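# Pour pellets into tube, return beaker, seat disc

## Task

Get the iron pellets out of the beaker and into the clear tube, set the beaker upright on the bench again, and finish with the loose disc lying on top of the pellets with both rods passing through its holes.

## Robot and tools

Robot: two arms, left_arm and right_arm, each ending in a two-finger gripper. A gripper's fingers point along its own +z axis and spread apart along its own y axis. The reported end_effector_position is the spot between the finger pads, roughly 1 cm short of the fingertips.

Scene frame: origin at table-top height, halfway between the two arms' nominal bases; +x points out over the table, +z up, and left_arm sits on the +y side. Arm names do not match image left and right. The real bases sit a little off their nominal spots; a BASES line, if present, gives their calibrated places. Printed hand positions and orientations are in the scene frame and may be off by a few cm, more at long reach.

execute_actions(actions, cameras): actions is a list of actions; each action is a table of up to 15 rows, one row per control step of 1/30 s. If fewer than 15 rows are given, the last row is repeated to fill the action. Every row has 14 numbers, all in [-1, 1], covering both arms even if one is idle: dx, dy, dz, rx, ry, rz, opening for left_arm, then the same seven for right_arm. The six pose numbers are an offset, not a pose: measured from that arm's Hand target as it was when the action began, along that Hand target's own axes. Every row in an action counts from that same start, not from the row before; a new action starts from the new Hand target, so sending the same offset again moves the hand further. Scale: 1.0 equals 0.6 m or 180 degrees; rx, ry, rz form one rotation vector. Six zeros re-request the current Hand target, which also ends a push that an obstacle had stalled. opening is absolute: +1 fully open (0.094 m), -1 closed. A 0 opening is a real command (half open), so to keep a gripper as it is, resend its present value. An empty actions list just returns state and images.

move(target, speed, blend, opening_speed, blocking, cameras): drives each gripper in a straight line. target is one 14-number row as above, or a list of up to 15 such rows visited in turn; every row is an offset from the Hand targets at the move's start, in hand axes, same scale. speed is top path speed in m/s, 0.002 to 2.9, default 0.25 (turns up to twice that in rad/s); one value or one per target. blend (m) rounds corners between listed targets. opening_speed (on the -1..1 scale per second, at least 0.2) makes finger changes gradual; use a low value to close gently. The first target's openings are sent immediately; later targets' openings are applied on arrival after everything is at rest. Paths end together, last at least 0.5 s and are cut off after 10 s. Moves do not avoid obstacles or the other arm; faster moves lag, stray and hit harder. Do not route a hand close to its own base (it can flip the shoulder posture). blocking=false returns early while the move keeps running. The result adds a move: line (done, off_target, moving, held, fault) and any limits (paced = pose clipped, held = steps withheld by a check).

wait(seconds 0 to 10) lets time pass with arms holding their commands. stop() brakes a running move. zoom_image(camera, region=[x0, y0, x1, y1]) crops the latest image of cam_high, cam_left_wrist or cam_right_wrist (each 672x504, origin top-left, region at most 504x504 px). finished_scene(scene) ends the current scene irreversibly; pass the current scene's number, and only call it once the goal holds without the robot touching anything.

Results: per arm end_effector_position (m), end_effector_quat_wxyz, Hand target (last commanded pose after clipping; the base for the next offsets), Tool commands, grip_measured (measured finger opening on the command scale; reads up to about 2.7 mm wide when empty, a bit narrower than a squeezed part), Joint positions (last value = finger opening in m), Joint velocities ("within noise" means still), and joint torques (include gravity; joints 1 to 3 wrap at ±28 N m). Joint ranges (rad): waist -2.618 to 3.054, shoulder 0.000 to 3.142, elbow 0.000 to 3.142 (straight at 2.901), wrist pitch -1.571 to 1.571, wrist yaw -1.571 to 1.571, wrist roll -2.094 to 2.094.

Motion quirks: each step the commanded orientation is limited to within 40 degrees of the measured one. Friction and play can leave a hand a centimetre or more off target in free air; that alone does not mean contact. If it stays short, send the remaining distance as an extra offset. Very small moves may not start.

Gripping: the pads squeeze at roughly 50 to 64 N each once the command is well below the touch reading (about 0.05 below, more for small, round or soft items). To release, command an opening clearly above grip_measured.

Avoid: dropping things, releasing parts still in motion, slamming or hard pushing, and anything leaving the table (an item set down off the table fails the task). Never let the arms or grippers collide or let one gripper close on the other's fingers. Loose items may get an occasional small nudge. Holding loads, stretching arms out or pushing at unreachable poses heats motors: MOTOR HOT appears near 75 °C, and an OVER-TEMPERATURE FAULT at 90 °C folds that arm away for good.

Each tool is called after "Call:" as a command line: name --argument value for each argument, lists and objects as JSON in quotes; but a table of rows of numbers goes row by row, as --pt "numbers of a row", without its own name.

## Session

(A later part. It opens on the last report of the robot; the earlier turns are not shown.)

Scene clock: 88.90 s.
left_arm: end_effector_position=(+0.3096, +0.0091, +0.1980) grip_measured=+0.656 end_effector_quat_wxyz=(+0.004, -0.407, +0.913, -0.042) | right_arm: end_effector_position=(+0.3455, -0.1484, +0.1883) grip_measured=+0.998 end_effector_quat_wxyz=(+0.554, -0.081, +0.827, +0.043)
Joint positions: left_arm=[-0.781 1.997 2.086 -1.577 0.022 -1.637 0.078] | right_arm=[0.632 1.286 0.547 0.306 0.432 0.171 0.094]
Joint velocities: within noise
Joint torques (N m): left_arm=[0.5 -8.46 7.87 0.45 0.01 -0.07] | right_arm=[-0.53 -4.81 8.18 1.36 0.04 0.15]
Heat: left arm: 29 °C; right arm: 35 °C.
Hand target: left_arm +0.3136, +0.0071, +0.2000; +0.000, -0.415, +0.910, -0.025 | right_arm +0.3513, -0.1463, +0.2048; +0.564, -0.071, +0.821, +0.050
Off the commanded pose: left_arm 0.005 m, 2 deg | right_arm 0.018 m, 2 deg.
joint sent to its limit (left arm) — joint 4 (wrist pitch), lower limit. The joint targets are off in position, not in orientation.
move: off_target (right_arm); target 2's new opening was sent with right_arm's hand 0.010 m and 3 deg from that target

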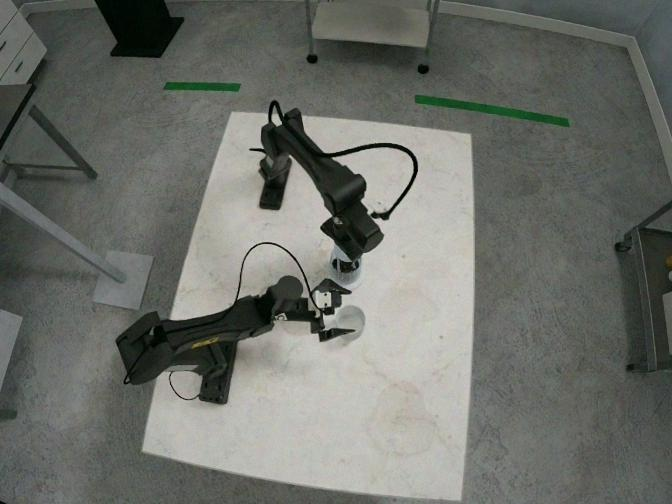

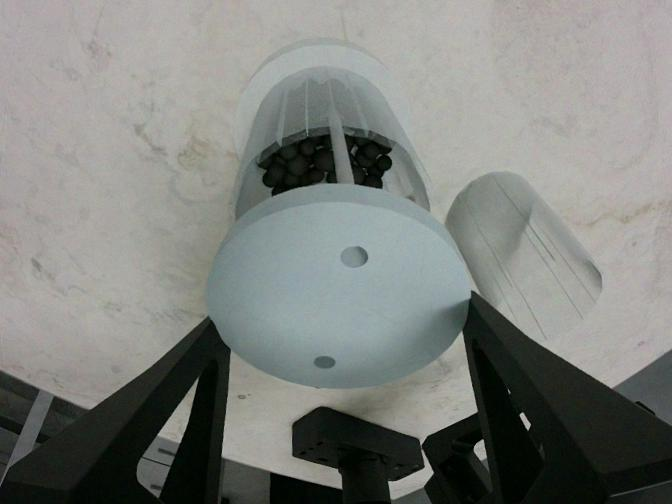

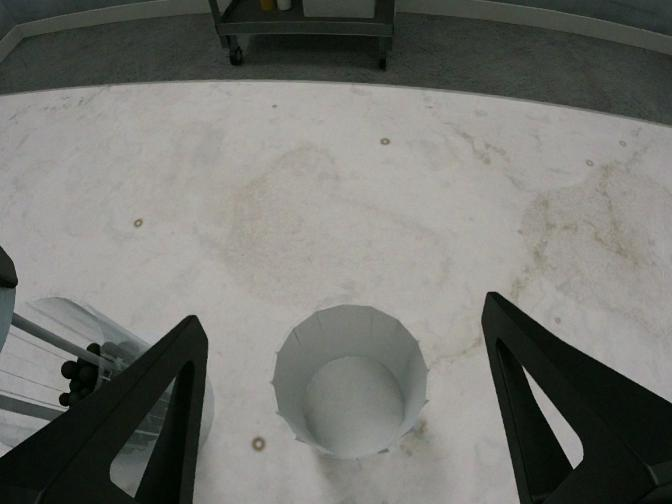

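Call:
move --target '[0,0,0.01,0,0,0,0.4,-0.0103,0.0367,-0.0898,-0.3896,-0.1352,-0.0484,1]' --speed 0.35

Call:
zoom_image --camera "cam_right_wrist" --region '[150, 60, 550, 360]'

Call:
zoom_image --camera "cam_left_wrist" --region '[200, 30, 480, 240]'

Scene clock: 98.80 s.
left_arm: end_effector_position=(+0.3100, +0.0087, +0.1952) grip_measured=+0.656 end_effector_quat_wxyz=(+0.003, -0.407, +0.913, -0.039) | right_arm: end_effector_position=(+0.2965, -0.1323, +0.2131) grip_measured=+0.998 end_effector_quat_wxyz=(+0.524, -0.405, +0.564, +0.493)
Joint positions: left_arm=[-0.781 2.005 2.086 -1.577 0.022 -1.637 0.078] | right_arm=[0.02 1.746 0.467 1.436 -1.343 0.285 0.094]
Joint velocities: within noise
Joint torques (N m): left_arm=[0.21 -8.35 7.62 0.45 -0.04 -0.12] | right_arm=[-0.27 -5.12 4.85 2.21 0.05 0.08]
Heat: left arm: 29 °C; right arm: 34 °C.
Hand target: left_arm +0.3138, +0.0068, +0.1940; +0.000, -0.415, +0.910, -0.025 | right_arm +0.3001, -0.1330, +0.2299; +0.574, -0.426, +0.507, +0.482
Off the commanded pose: left_arm 0.004 m, 2 deg | right_arm 0.017 m, 9 deg.
joint sent to its limit (left arm) — joint 4 (wrist pitch), lower limit. The joint targets are off in position, not in orientation.
joint sent to its limit (right arm) — joint 4 (wrist pitch), upper limit. The joint targets are off in position and orientation.
move: off_target (right_arm)

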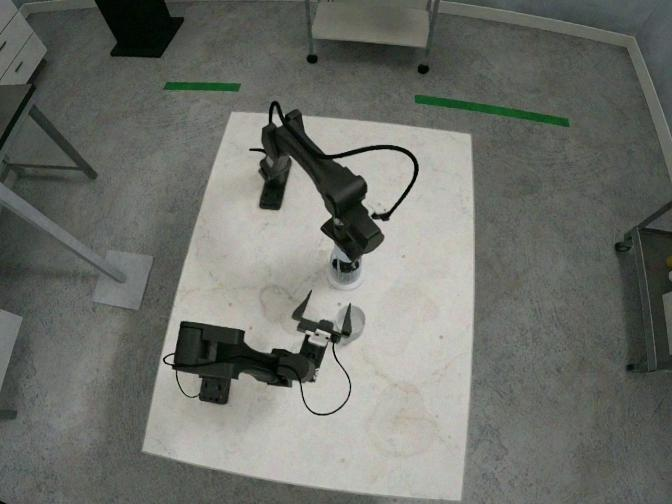

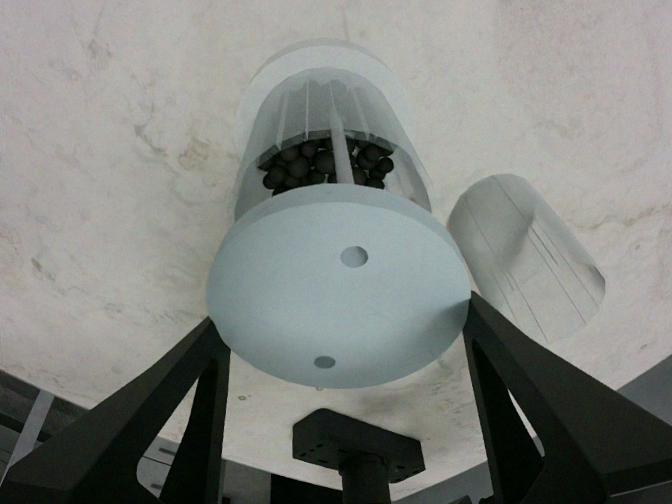

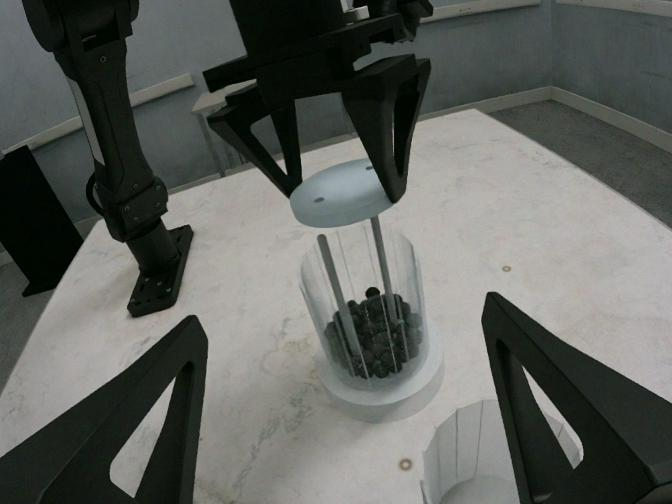

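Scaled by 1.260 from the camera's 672x504 image, which has a finer 960x720 frame.

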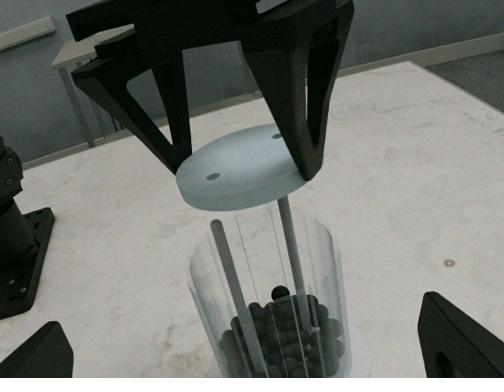

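Scaled by 1.800 from the camera's 672x504 image, which has a finer 960x720 frame.

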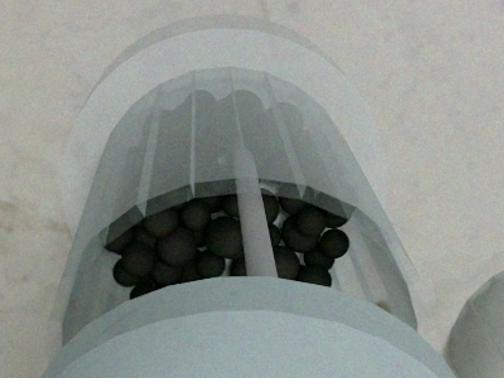

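Call:
zoom_image --camera "cam_right_wrist" --region '[270, 130, 450, 270]'

Call:
zoom_image --camera "cam_right_wrist" --region '[290, 220, 450, 430]'

Scaled by 2.800 from the camera's 672x504 image, which has a finer 960x720 frame.

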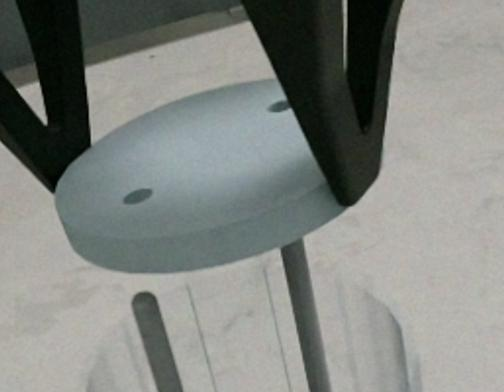

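Scaled by 2.400 from the camera's 672x504 image, which has a finer 960x720 frame.

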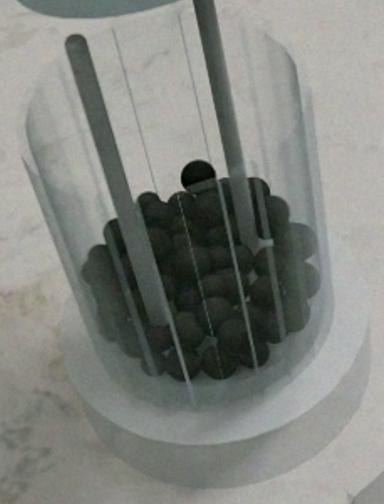

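Call:
move --target '[0.0182,-0.001,0.0122,0,0,0,0.4,0,0,0,0,0,0,1]' --speed 0.1

Call:
zoom_image --camera "cam_right_wrist" --region '[270, 130, 450, 270]'

Call:
zoom_image --camera "cam_left_wrist" --region '[200, 60, 480, 270]'

Scene clock: 103.40 s.
left_arm: end_effector_position=(+0.3035, +0.0003, +0.1862) grip_measured=+0.656 end_effector_quat_wxyz=(-0.003, -0.407, +0.913, -0.027) | right_arm: end_effector_position=(+0.2965, -0.1323, +0.2131) grip_measured=+0.998 end_effector_quat_wxyz=(+0.524, -0.405, +0.564, +0.493)
Joint positions: left_arm=[-0.807 2.03 2.086 -1.577 0.023 -1.663 0.078] | right_arm=[0.02 1.746 0.467 1.436 -1.343 0.285 0.094]
Joint velocities: within noise
Joint torques (N m): left_arm=[-0.75 -8.62 7.99 0.38 -0.03 -0.14] | right_arm=[-0.29 -5.12 4.92 2.23 0.04 0.11]
Heat: left arm: 30 °C; right arm: 34 °C.
Hand target: left_arm +0.3072, -0.0022, +0.1869; +0.000, -0.415, +0.910, -0.025 | right_arm +0.3001, -0.1330, +0.2299; +0.574, -0.426, +0.507, +0.482
Off the commanded pose: left_arm 0.005 m, 1 deg | right_arm 0.017 m, 9 deg.
joint sent to its limit (left arm) — joint 4 (wrist pitch), lower limit. The joint targets are off in position, not in orientation.
joint sent to its limit (right arm) — joint 4 (wrist pitch), upper limit. The joint targets are off in position and orientation.
move: off_target (right_arm)

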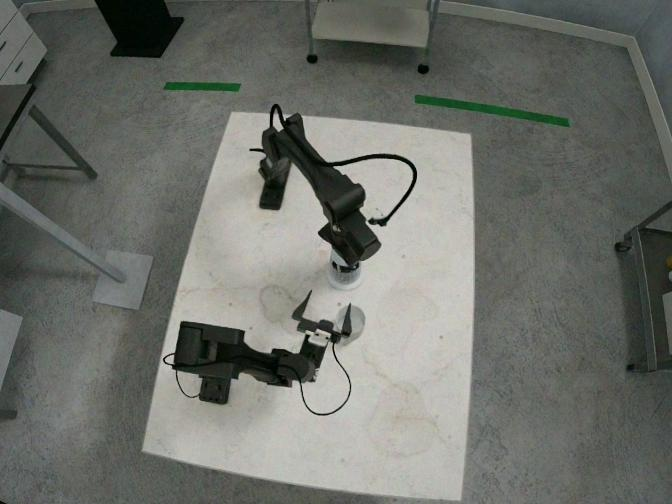

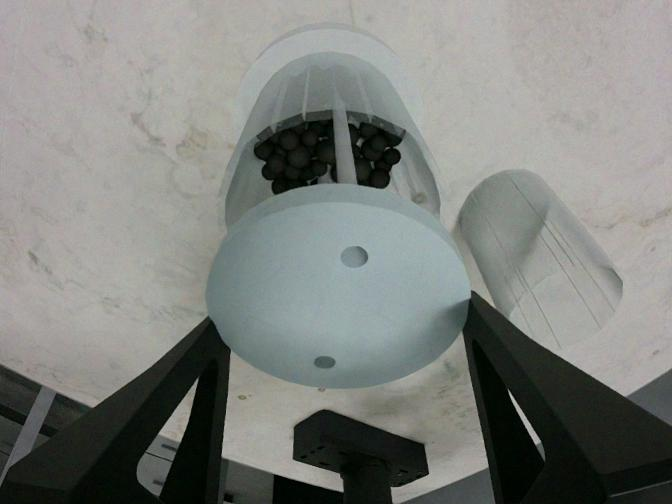

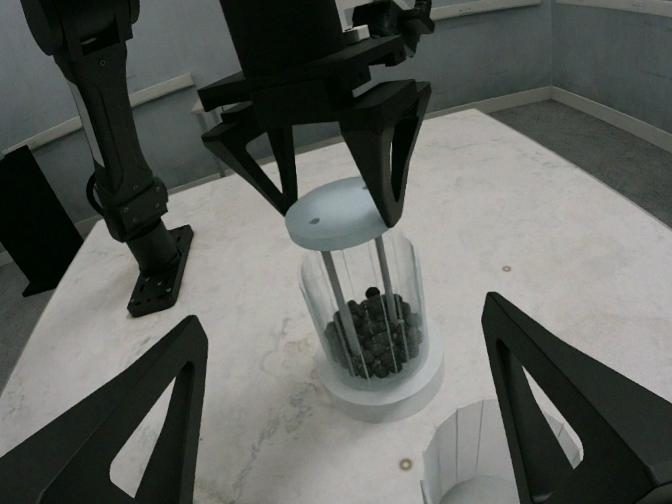

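Scaled by 2.800 from the camera's 672x504 image, which has a finer 960x720 frame.

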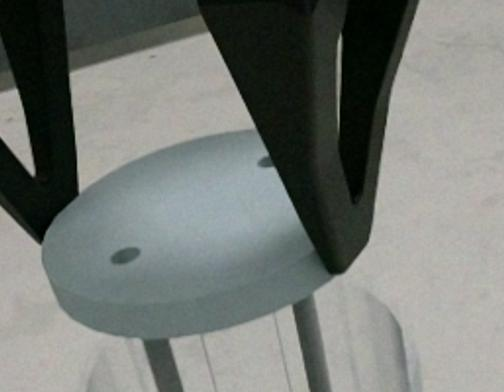

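Scaled by 1.800 from the camera's 672x504 image, which has a finer 960x720 frame.

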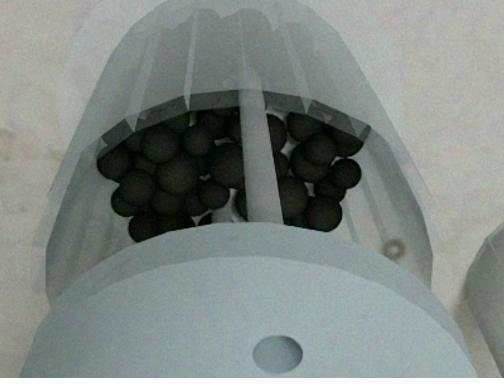

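Call:
move --pt "-0.0038 0.0007 0 0 0 0 0.4 0 0 0 0 0 0 1" --pt "-0.0038 0.0007 0.0167 0 0 0 0.4 0 0 0 0 0 0 1" --speed '[0.03,0.02]'

Call:
zoom_image --camera "cam_right_wrist" --region '[270, 130, 450, 270]'

Call:
zoom_image --camera "cam_left_wrist" --region '[200, 60, 480, 270]'

Scene clock: 108.10 s.
left_arm: end_effector_position=(+0.3047, +0.0016, +0.1813) grip_measured=+0.656 end_effector_quat_wxyz=(-0.004, -0.410, +0.912, -0.025) | right_arm: end_effector_position=(+0.2965, -0.1323, +0.2131) grip_measured=+0.998 end_effector_quat_wxyz=(+0.524, -0.405, +0.564, +0.493)
Joint positions: left_arm=[-0.802 2.03 2.066 -1.564 0.023 -1.665 0.078] | right_arm=[0.02 1.746 0.467 1.436 -1.343 0.285 0.094]
Joint velocities: within noise
Joint torques (N m): left_arm=[-0.08 -9.2 5.24 0.56 -0.03 -0.09] | right_arm=[-0.28 -5.15 4.89 2.2 0.03 0.11]
Heat: left arm: 29 °C; right arm: 34 °C.
Hand target: left_arm +0.3086, -0.0006, +0.1769; +0.000, -0.415, +0.910, -0.025 | right_arm +0.3001, -0.1330, +0.2299; +0.574, -0.426, +0.507, +0.482
Off the commanded pose: left_arm 0.006 m, 1 deg | right_arm 0.017 m, 9 deg.
joint sent to its limit (right arm) — joint 4 (wrist pitch), upper limit. The joint targets are off in position and orientation.
move: off_target (right_arm)

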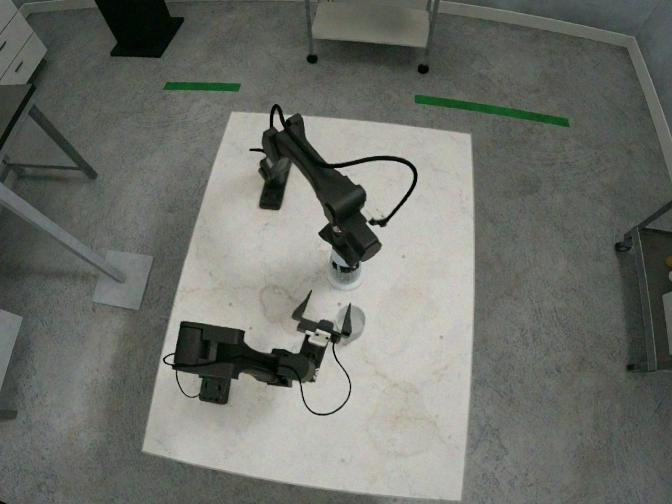

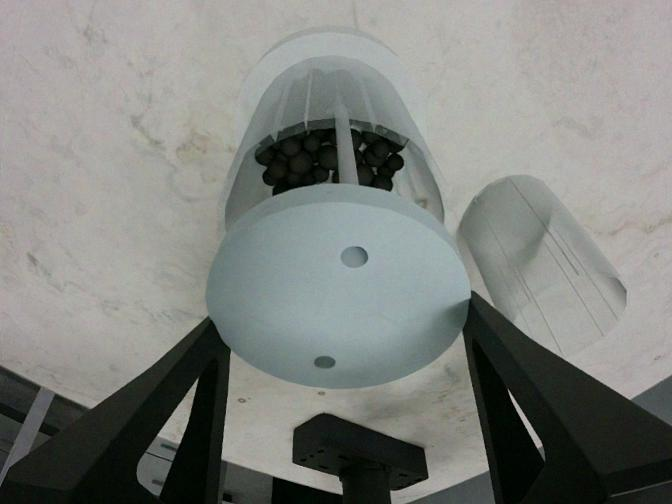

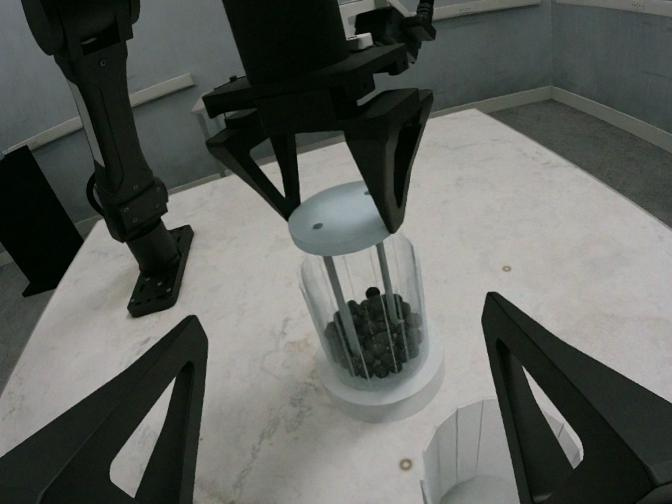

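Scaled by 2.800 from the camera's 672x504 image, which has a finer 960x720 frame.

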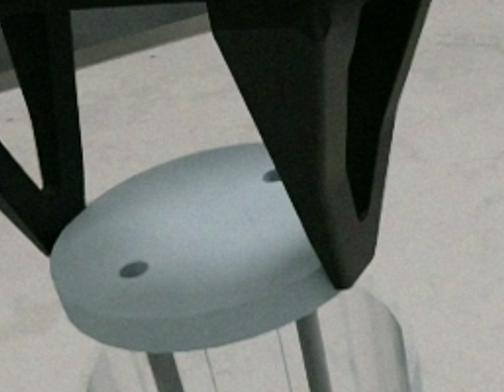

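Scaled by 1.800 from the camera's 672x504 image, which has a finer 960x720 frame.

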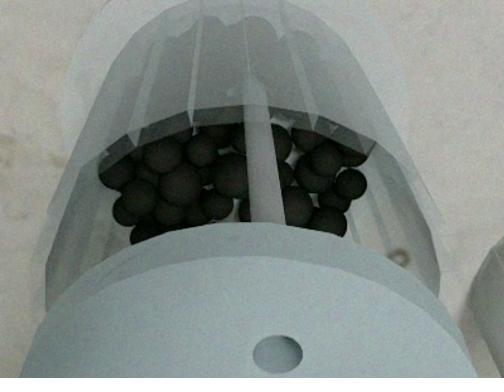

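Call:
move --pt "0.00093 -0.0005 0.0033 0 0 0 0.4 0 0 0 0 0 0 1" --pt "0.00027 0.00065 0.0033 0 0 0 0.4 0 0 0 0 0 0 1" --pt "-0.00107 0.00065 0.0033 0 0 0 0.4 0 0 0 0 0 0 1" --pt "-0.00173 -0.0005 0.0033 0 0 0 0.4 0 0 0 0 0 0 1" --pt "-0.00107 -0.00165 0.0033 0 0 0 0.4 0 0 0 0 0 0 1" --pt "0.00027 -0.00165 0.0033 0 0 0 0.4 0 0 0 0 0 0 1" --pt "0.00243 -0.0005 0.0033 0 0 0 0.4 0 0 0 0 0 0 1" --pt "0.0016 0.0015 0.0033 0 0 0 0.4 0 0 0 0 0 0 1" --pt "-0.0004 0.00233 0.0033 0 0 0 0.4 0 0 0 0 0 0 1" --pt "-0.0024 0.0015 0.0033 0 0 0 0.4 0 0 0 0 0 0 1" --pt "-0.00323 -0.0005 0.0033 0 0 0 0.4 0 0 0 0 0 0 1" --pt "-0.0024 -0.0025 0.0033 0 0 0 0.4 0 0 0 0 0 0 1" --pt "-0.0004 -0.00333 0.0033 0 0 0 0.4 0 0 0 0 0 0 1" --pt "0.0016 -0.0025 0.0033 0 0 0 0.4 0 0 0 0 0 0 1" --pt "-0.0004 -0.0005 0.0033 0 0 0 0.4 0 0 0 0 0 0 1" --speed 0.01

Call:
zoom_image --camera "cam_right_wrist" --region '[270, 130, 450, 270]'

Call:
zoom_image --camera "cam_left_wrist" --region '[200, 60, 480, 270]'

Scene clock: 113.83 s.
left_arm: end_effector_position=(+0.3044, +0.0011, +0.1764) grip_measured=+0.656 end_effector_quat_wxyz=(-0.005, -0.409, +0.912, -0.022) | right_arm: end_effector_position=(+0.2965, -0.1323, +0.2131) grip_measured=+0.998 end_effector_quat_wxyz=(+0.524, -0.405, +0.564, +0.493)
Joint positions: left_arm=[-0.804 2.03 2.046 -1.548 0.023 -1.665 0.078] | right_arm=[0.02 1.746 0.467 1.436 -1.343 0.285 0.094]
Joint velocities: within noise
Joint torques (N m): left_arm=[0.01 -9.51 6.17 0.56 0 -0.05] | right_arm=[-0.4 -5.09 4.81 2.17 0.06 0.13]
Heat: left arm: 29 °C; right arm: 34 °C.
Hand target: left_arm +0.3090, -0.0007, +0.1749; +0.000, -0.415, +0.910, -0.025 | right_arm +0.3001, -0.1330, +0.2299; +0.574, -0.426, +0.507, +0.482
Off the commanded pose: left_arm 0.005 m, 1 deg | right_arm 0.017 m, 9 deg.
joint sent to its limit (right arm) — joint 4 (wrist pitch), upper limit. The joint targets are off in position and orientation.
move: off_target (right_arm)

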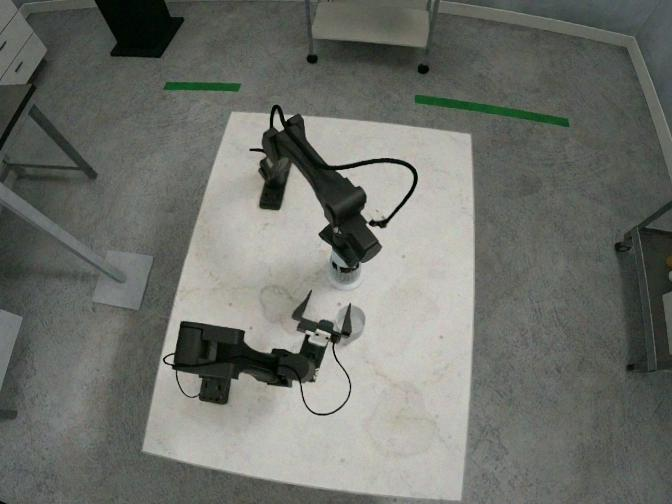

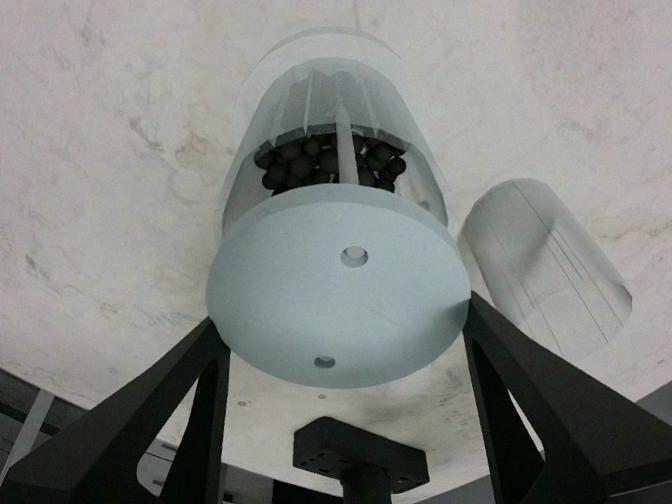

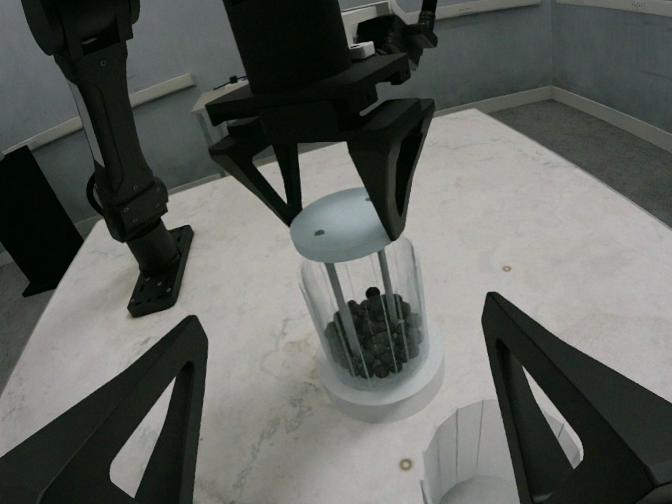

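Scaled by 2.800 from the camera's 672x504 image, which has a finer 960x720 frame.

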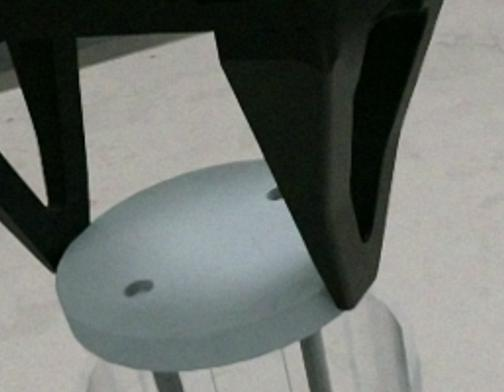

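Scaled by 1.800 from the camera's 672x504 image, which has a finer 960x720 frame.

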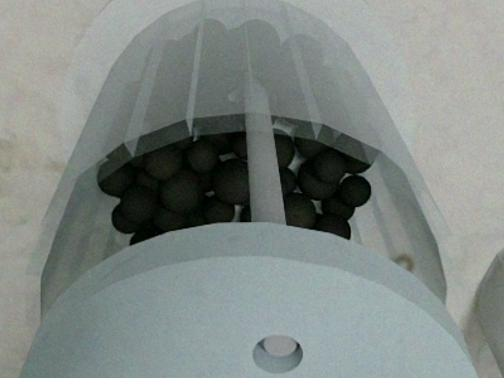

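Call:
move --target '[0,0,0.0333,0,0,0,0.4,0,0,0,0,0,0,1]' --speed 0.04

Call:
zoom_image --camera "cam_right_wrist" --region '[270, 150, 450, 290]'

Call:
zoom_image --camera "cam_left_wrist" --region '[200, 100, 480, 400]'

Scene clock: 116.43 s.
left_arm: end_effector_position=(+0.3052, +0.0003, +0.1532) grip_measured=+0.656 end_effector_quat_wxyz=(-0.007, -0.409, +0.912, -0.015) | right_arm: end_effector_position=(+0.2965, -0.1323, +0.2131) grip_measured=+0.998 end_effector_quat_wxyz=(+0.524, -0.405, +0.564, +0.493)
Joint positions: left_arm=[-0.804 2.03 1.953 -1.47 0.023 -1.665 0.078] | right_arm=[0.02 1.746 0.467 1.436 -1.343 0.285 0.094]
Joint velocities: within noise
Joint torques (N m): left_arm=[-0.03 -10.88 5.42 0.53 -0.03 -0.11] | right_arm=[-0.35 -5.19 4.92 2.22 0.02 0.1]
Heat: left arm: 29 °C; right arm: 34 °C.
Hand target: left_arm +0.3094, -0.0016, +0.1549; +0.000, -0.415, +0.910, -0.025 | right_arm +0.3001, -0.1330, +0.2299; +0.574, -0.426, +0.507, +0.482
Off the commanded pose: left_arm 0.005 m, 1 deg | right_arm 0.017 m, 9 deg.
joint sent to its limit (right arm) — joint 4 (wrist pitch), upper limit. The joint targets are off in position and orientation.
move: off_target (right_arm)

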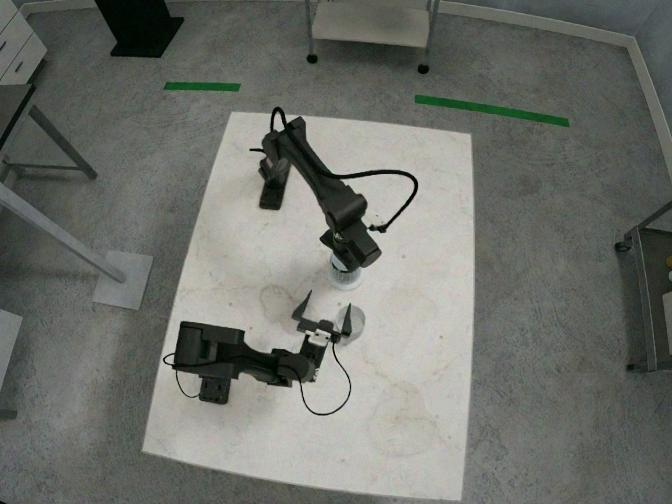

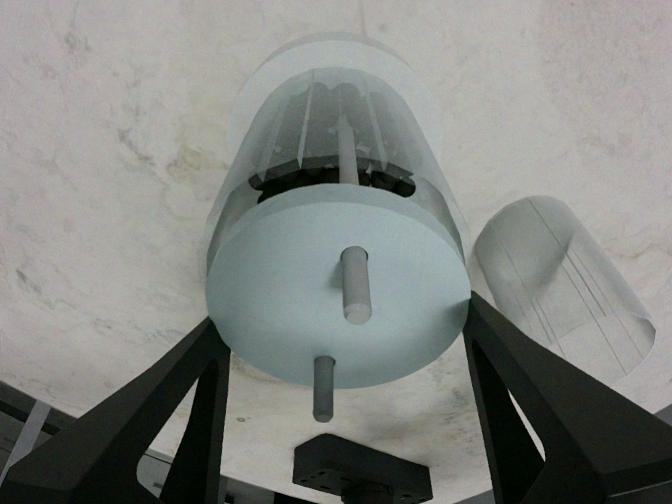

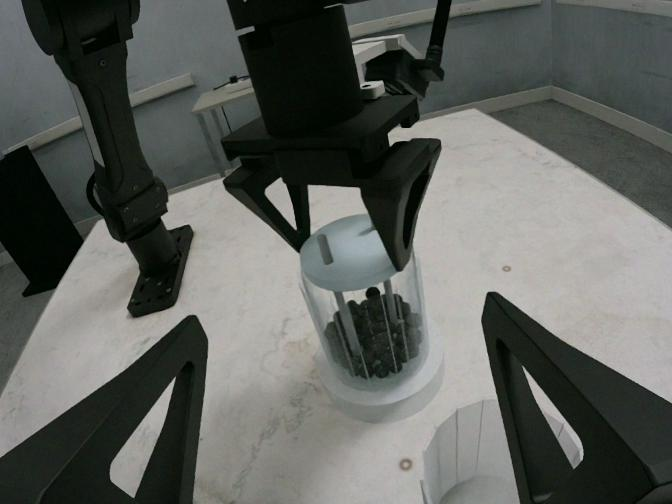

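Scaled by 2.800 from the camera's 672x504 image, which has a finer 960x720 frame.

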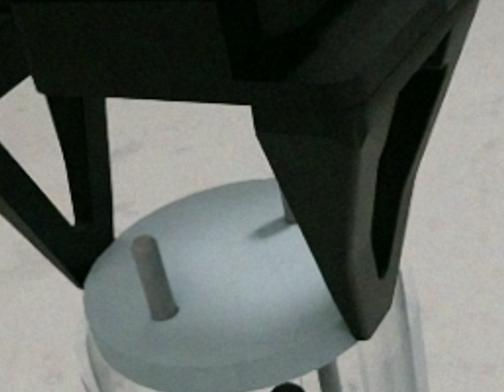

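Scaled by 1.680 from the camera's 672x504 image, which has a finer 960x720 frame.

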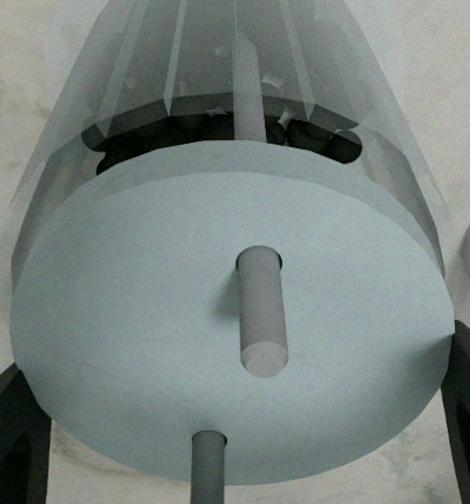

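Call:
move --pt "0 0 0.0108 0 0 0 0.4 0 0 0 0 0 0 1" --pt "0 0 0.0108 0 0 0 1 0 0 0 0 0 0 1" --speed 0.04 --opening_speed 0.4

Call:
zoom_image --camera "cam_left_wrist" --region '[180, 100, 500, 440]'

Call:
zoom_image --camera "cam_right_wrist" --region '[270, 200, 470, 440]'

Scene clock: 120.17 s.
left_arm: end_effector_position=(+0.3072, -0.0019, +0.1459) grip_measured=+0.998 end_effector_quat_wxyz=(-0.006, -0.409, +0.912, -0.019) | right_arm: end_effector_position=(+0.2965, -0.1323, +0.2131) grip_measured=+0.998 end_effector_quat_wxyz=(+0.524, -0.405, +0.564, +0.493)
Joint positions: left_arm=[-0.804 2.03 1.924 -1.433 0.023 -1.665 0.094] | right_arm=[0.02 1.746 0.467 1.436 -1.343 0.285 0.094]
Joint velocities: within noise
Joint torques (N m): left_arm=[0.2 -10.97 5.27 0.51 -0.01 -0.11] | right_arm=[-0.32 -5.11 4.83 2.18 0.01 0.11]
Heat: left arm: 29 °C; right arm: 34 °C.
Hand target: left_arm +0.3095, -0.0019, +0.1485; +0.000, -0.415, +0.910, -0.025 | right_arm +0.3001, -0.1330, +0.2299; +0.574, -0.426, +0.507, +0.482
Off the commanded pose: left_arm 0.003 m, 1 deg | right_arm 0.017 m, 9 deg.
joint sent to its limit (right arm) — joint 4 (wrist pitch), upper limit. The joint targets are off in position and orientation.
move: off_target (right_arm)

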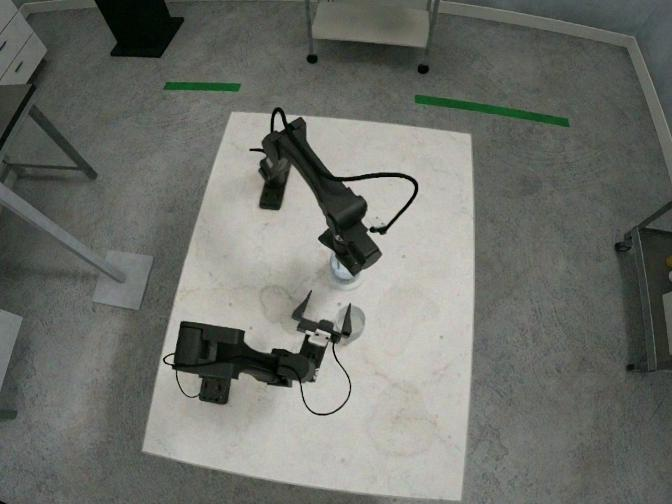

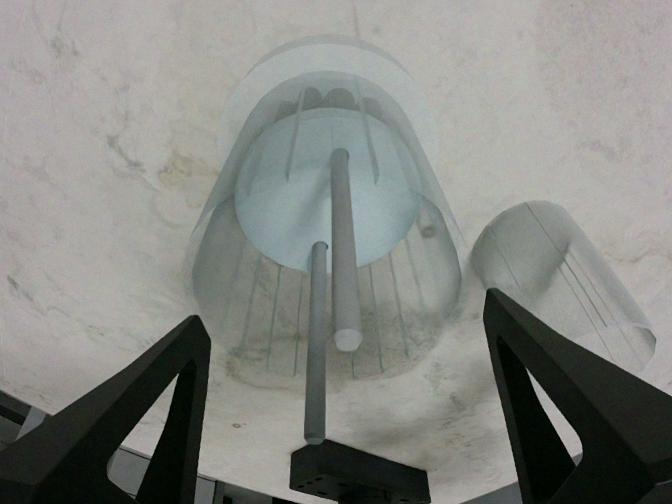

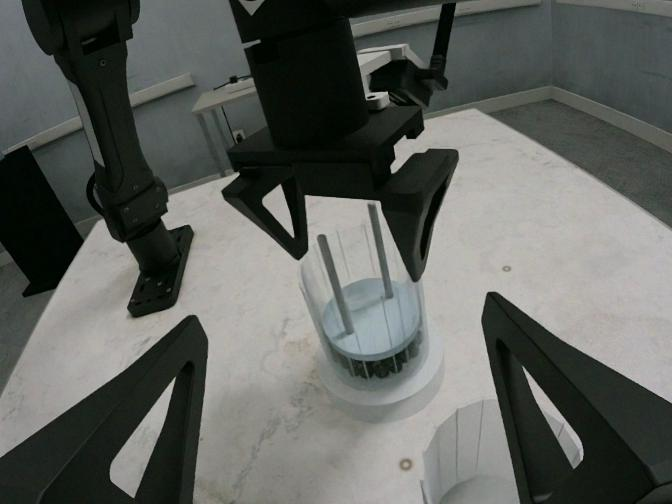

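Scaled by 1.482 from the camera's 672x504 image, which has a finer 960x720 frame.

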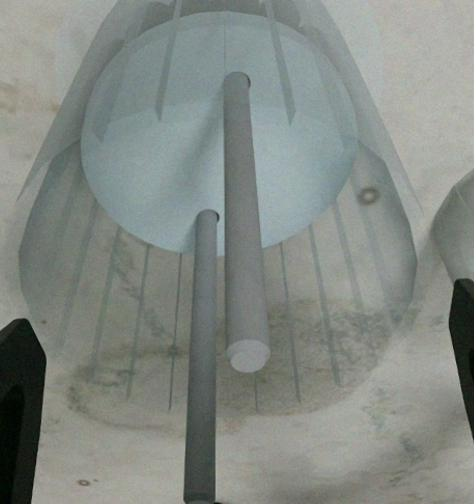

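Scaled by 2.100 from the camera's 672x504 image, which has a finer 960x720 frame.

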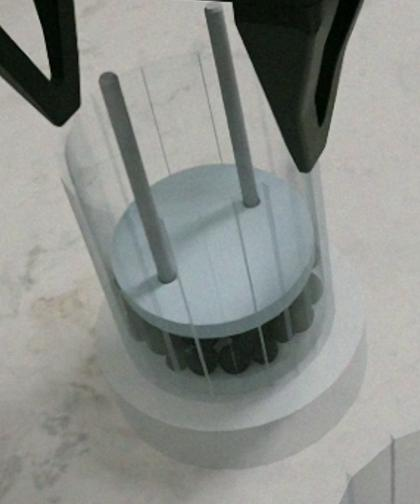

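Call:
move --target '[0,0,-0.1,0,0,0,1,0,0,0,0,0,0,1]' --speed 0.15

Call:
zoom_image --camera "cam_high" --region '[290, 220, 400, 360]'

Scene clock: 121.87 s.
left_arm: end_effector_position=(+0.3089, -0.0037, +0.1911) grip_measured=+0.998 end_effector_quat_wxyz=(+0.002, -0.409, +0.912, -0.043) | right_arm: end_effector_position=(+0.2965, -0.1323, +0.2131) grip_measured=+0.998 end_effector_quat_wxyz=(+0.524, -0.405, +0.564, +0.493)
Joint positions: left_arm=[-0.804 2.03 2.105 -1.564 0.023 -1.665 0.094] | right_arm=[0.02 1.746 0.467 1.436 -1.343 0.285 0.094]
Joint velocities: within noise
Joint torques (N m): left_arm=[0.34 -13.29 7.15 0.32 -0.03 -0.06] | right_arm=[-0.36 -5.23 4.89 2.2 0.04 0.09]
Heat: left arm: 29 °C; right arm: 34 °C.
Hand target: left_arm +0.3083, +0.0008, +0.2084; +0.000, -0.415, +0.910, -0.025 | right_arm +0.3001, -0.1330, +0.2299; +0.574, -0.426, +0.507, +0.482
Off the commanded pose: left_arm 0.018 m, 2 deg | right_arm 0.017 m, 9 deg.
joint sent to its limit (left arm) — joint 4 (wrist pitch), lower limit. The joint targets are off in position and orientation.
joint sent to its limit (right arm) — joint 4 (wrist pitch), upper limit. The joint targets are off in position and orientation.
move: off_target (left_arm, right_arm)

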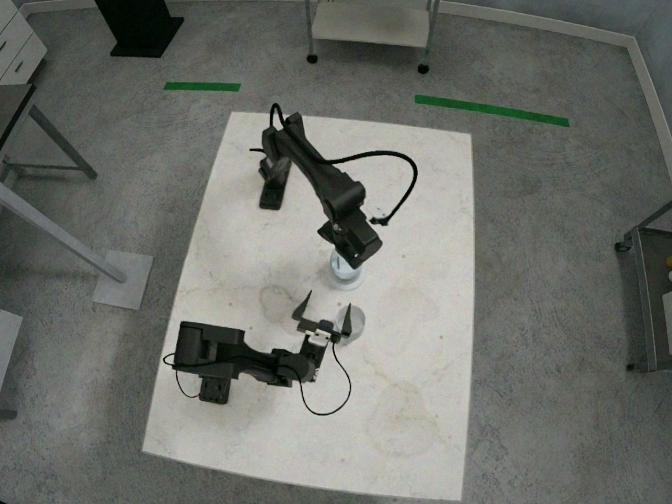

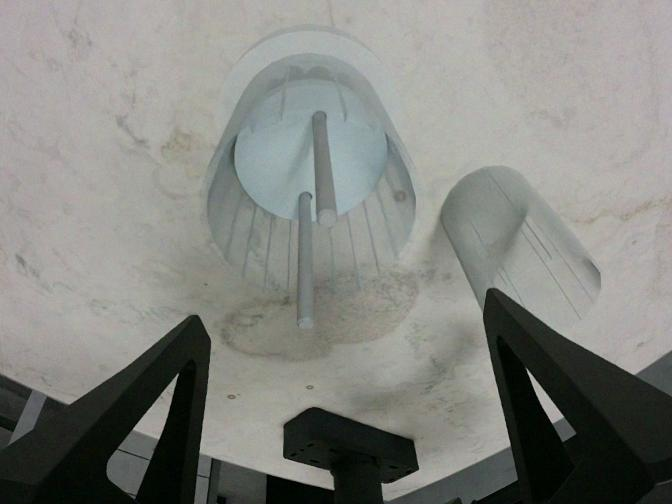

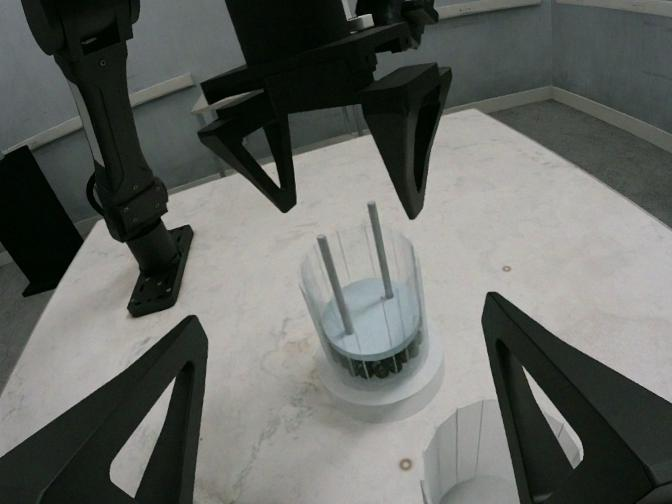

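Scaled by 3.600.

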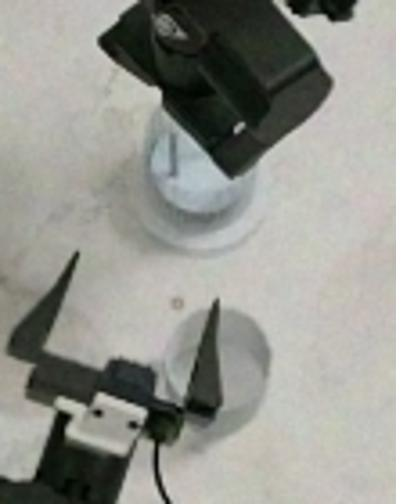

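All done in scene 1.

Call:
finished_scene --scene 1

The scene is finished: the task was done.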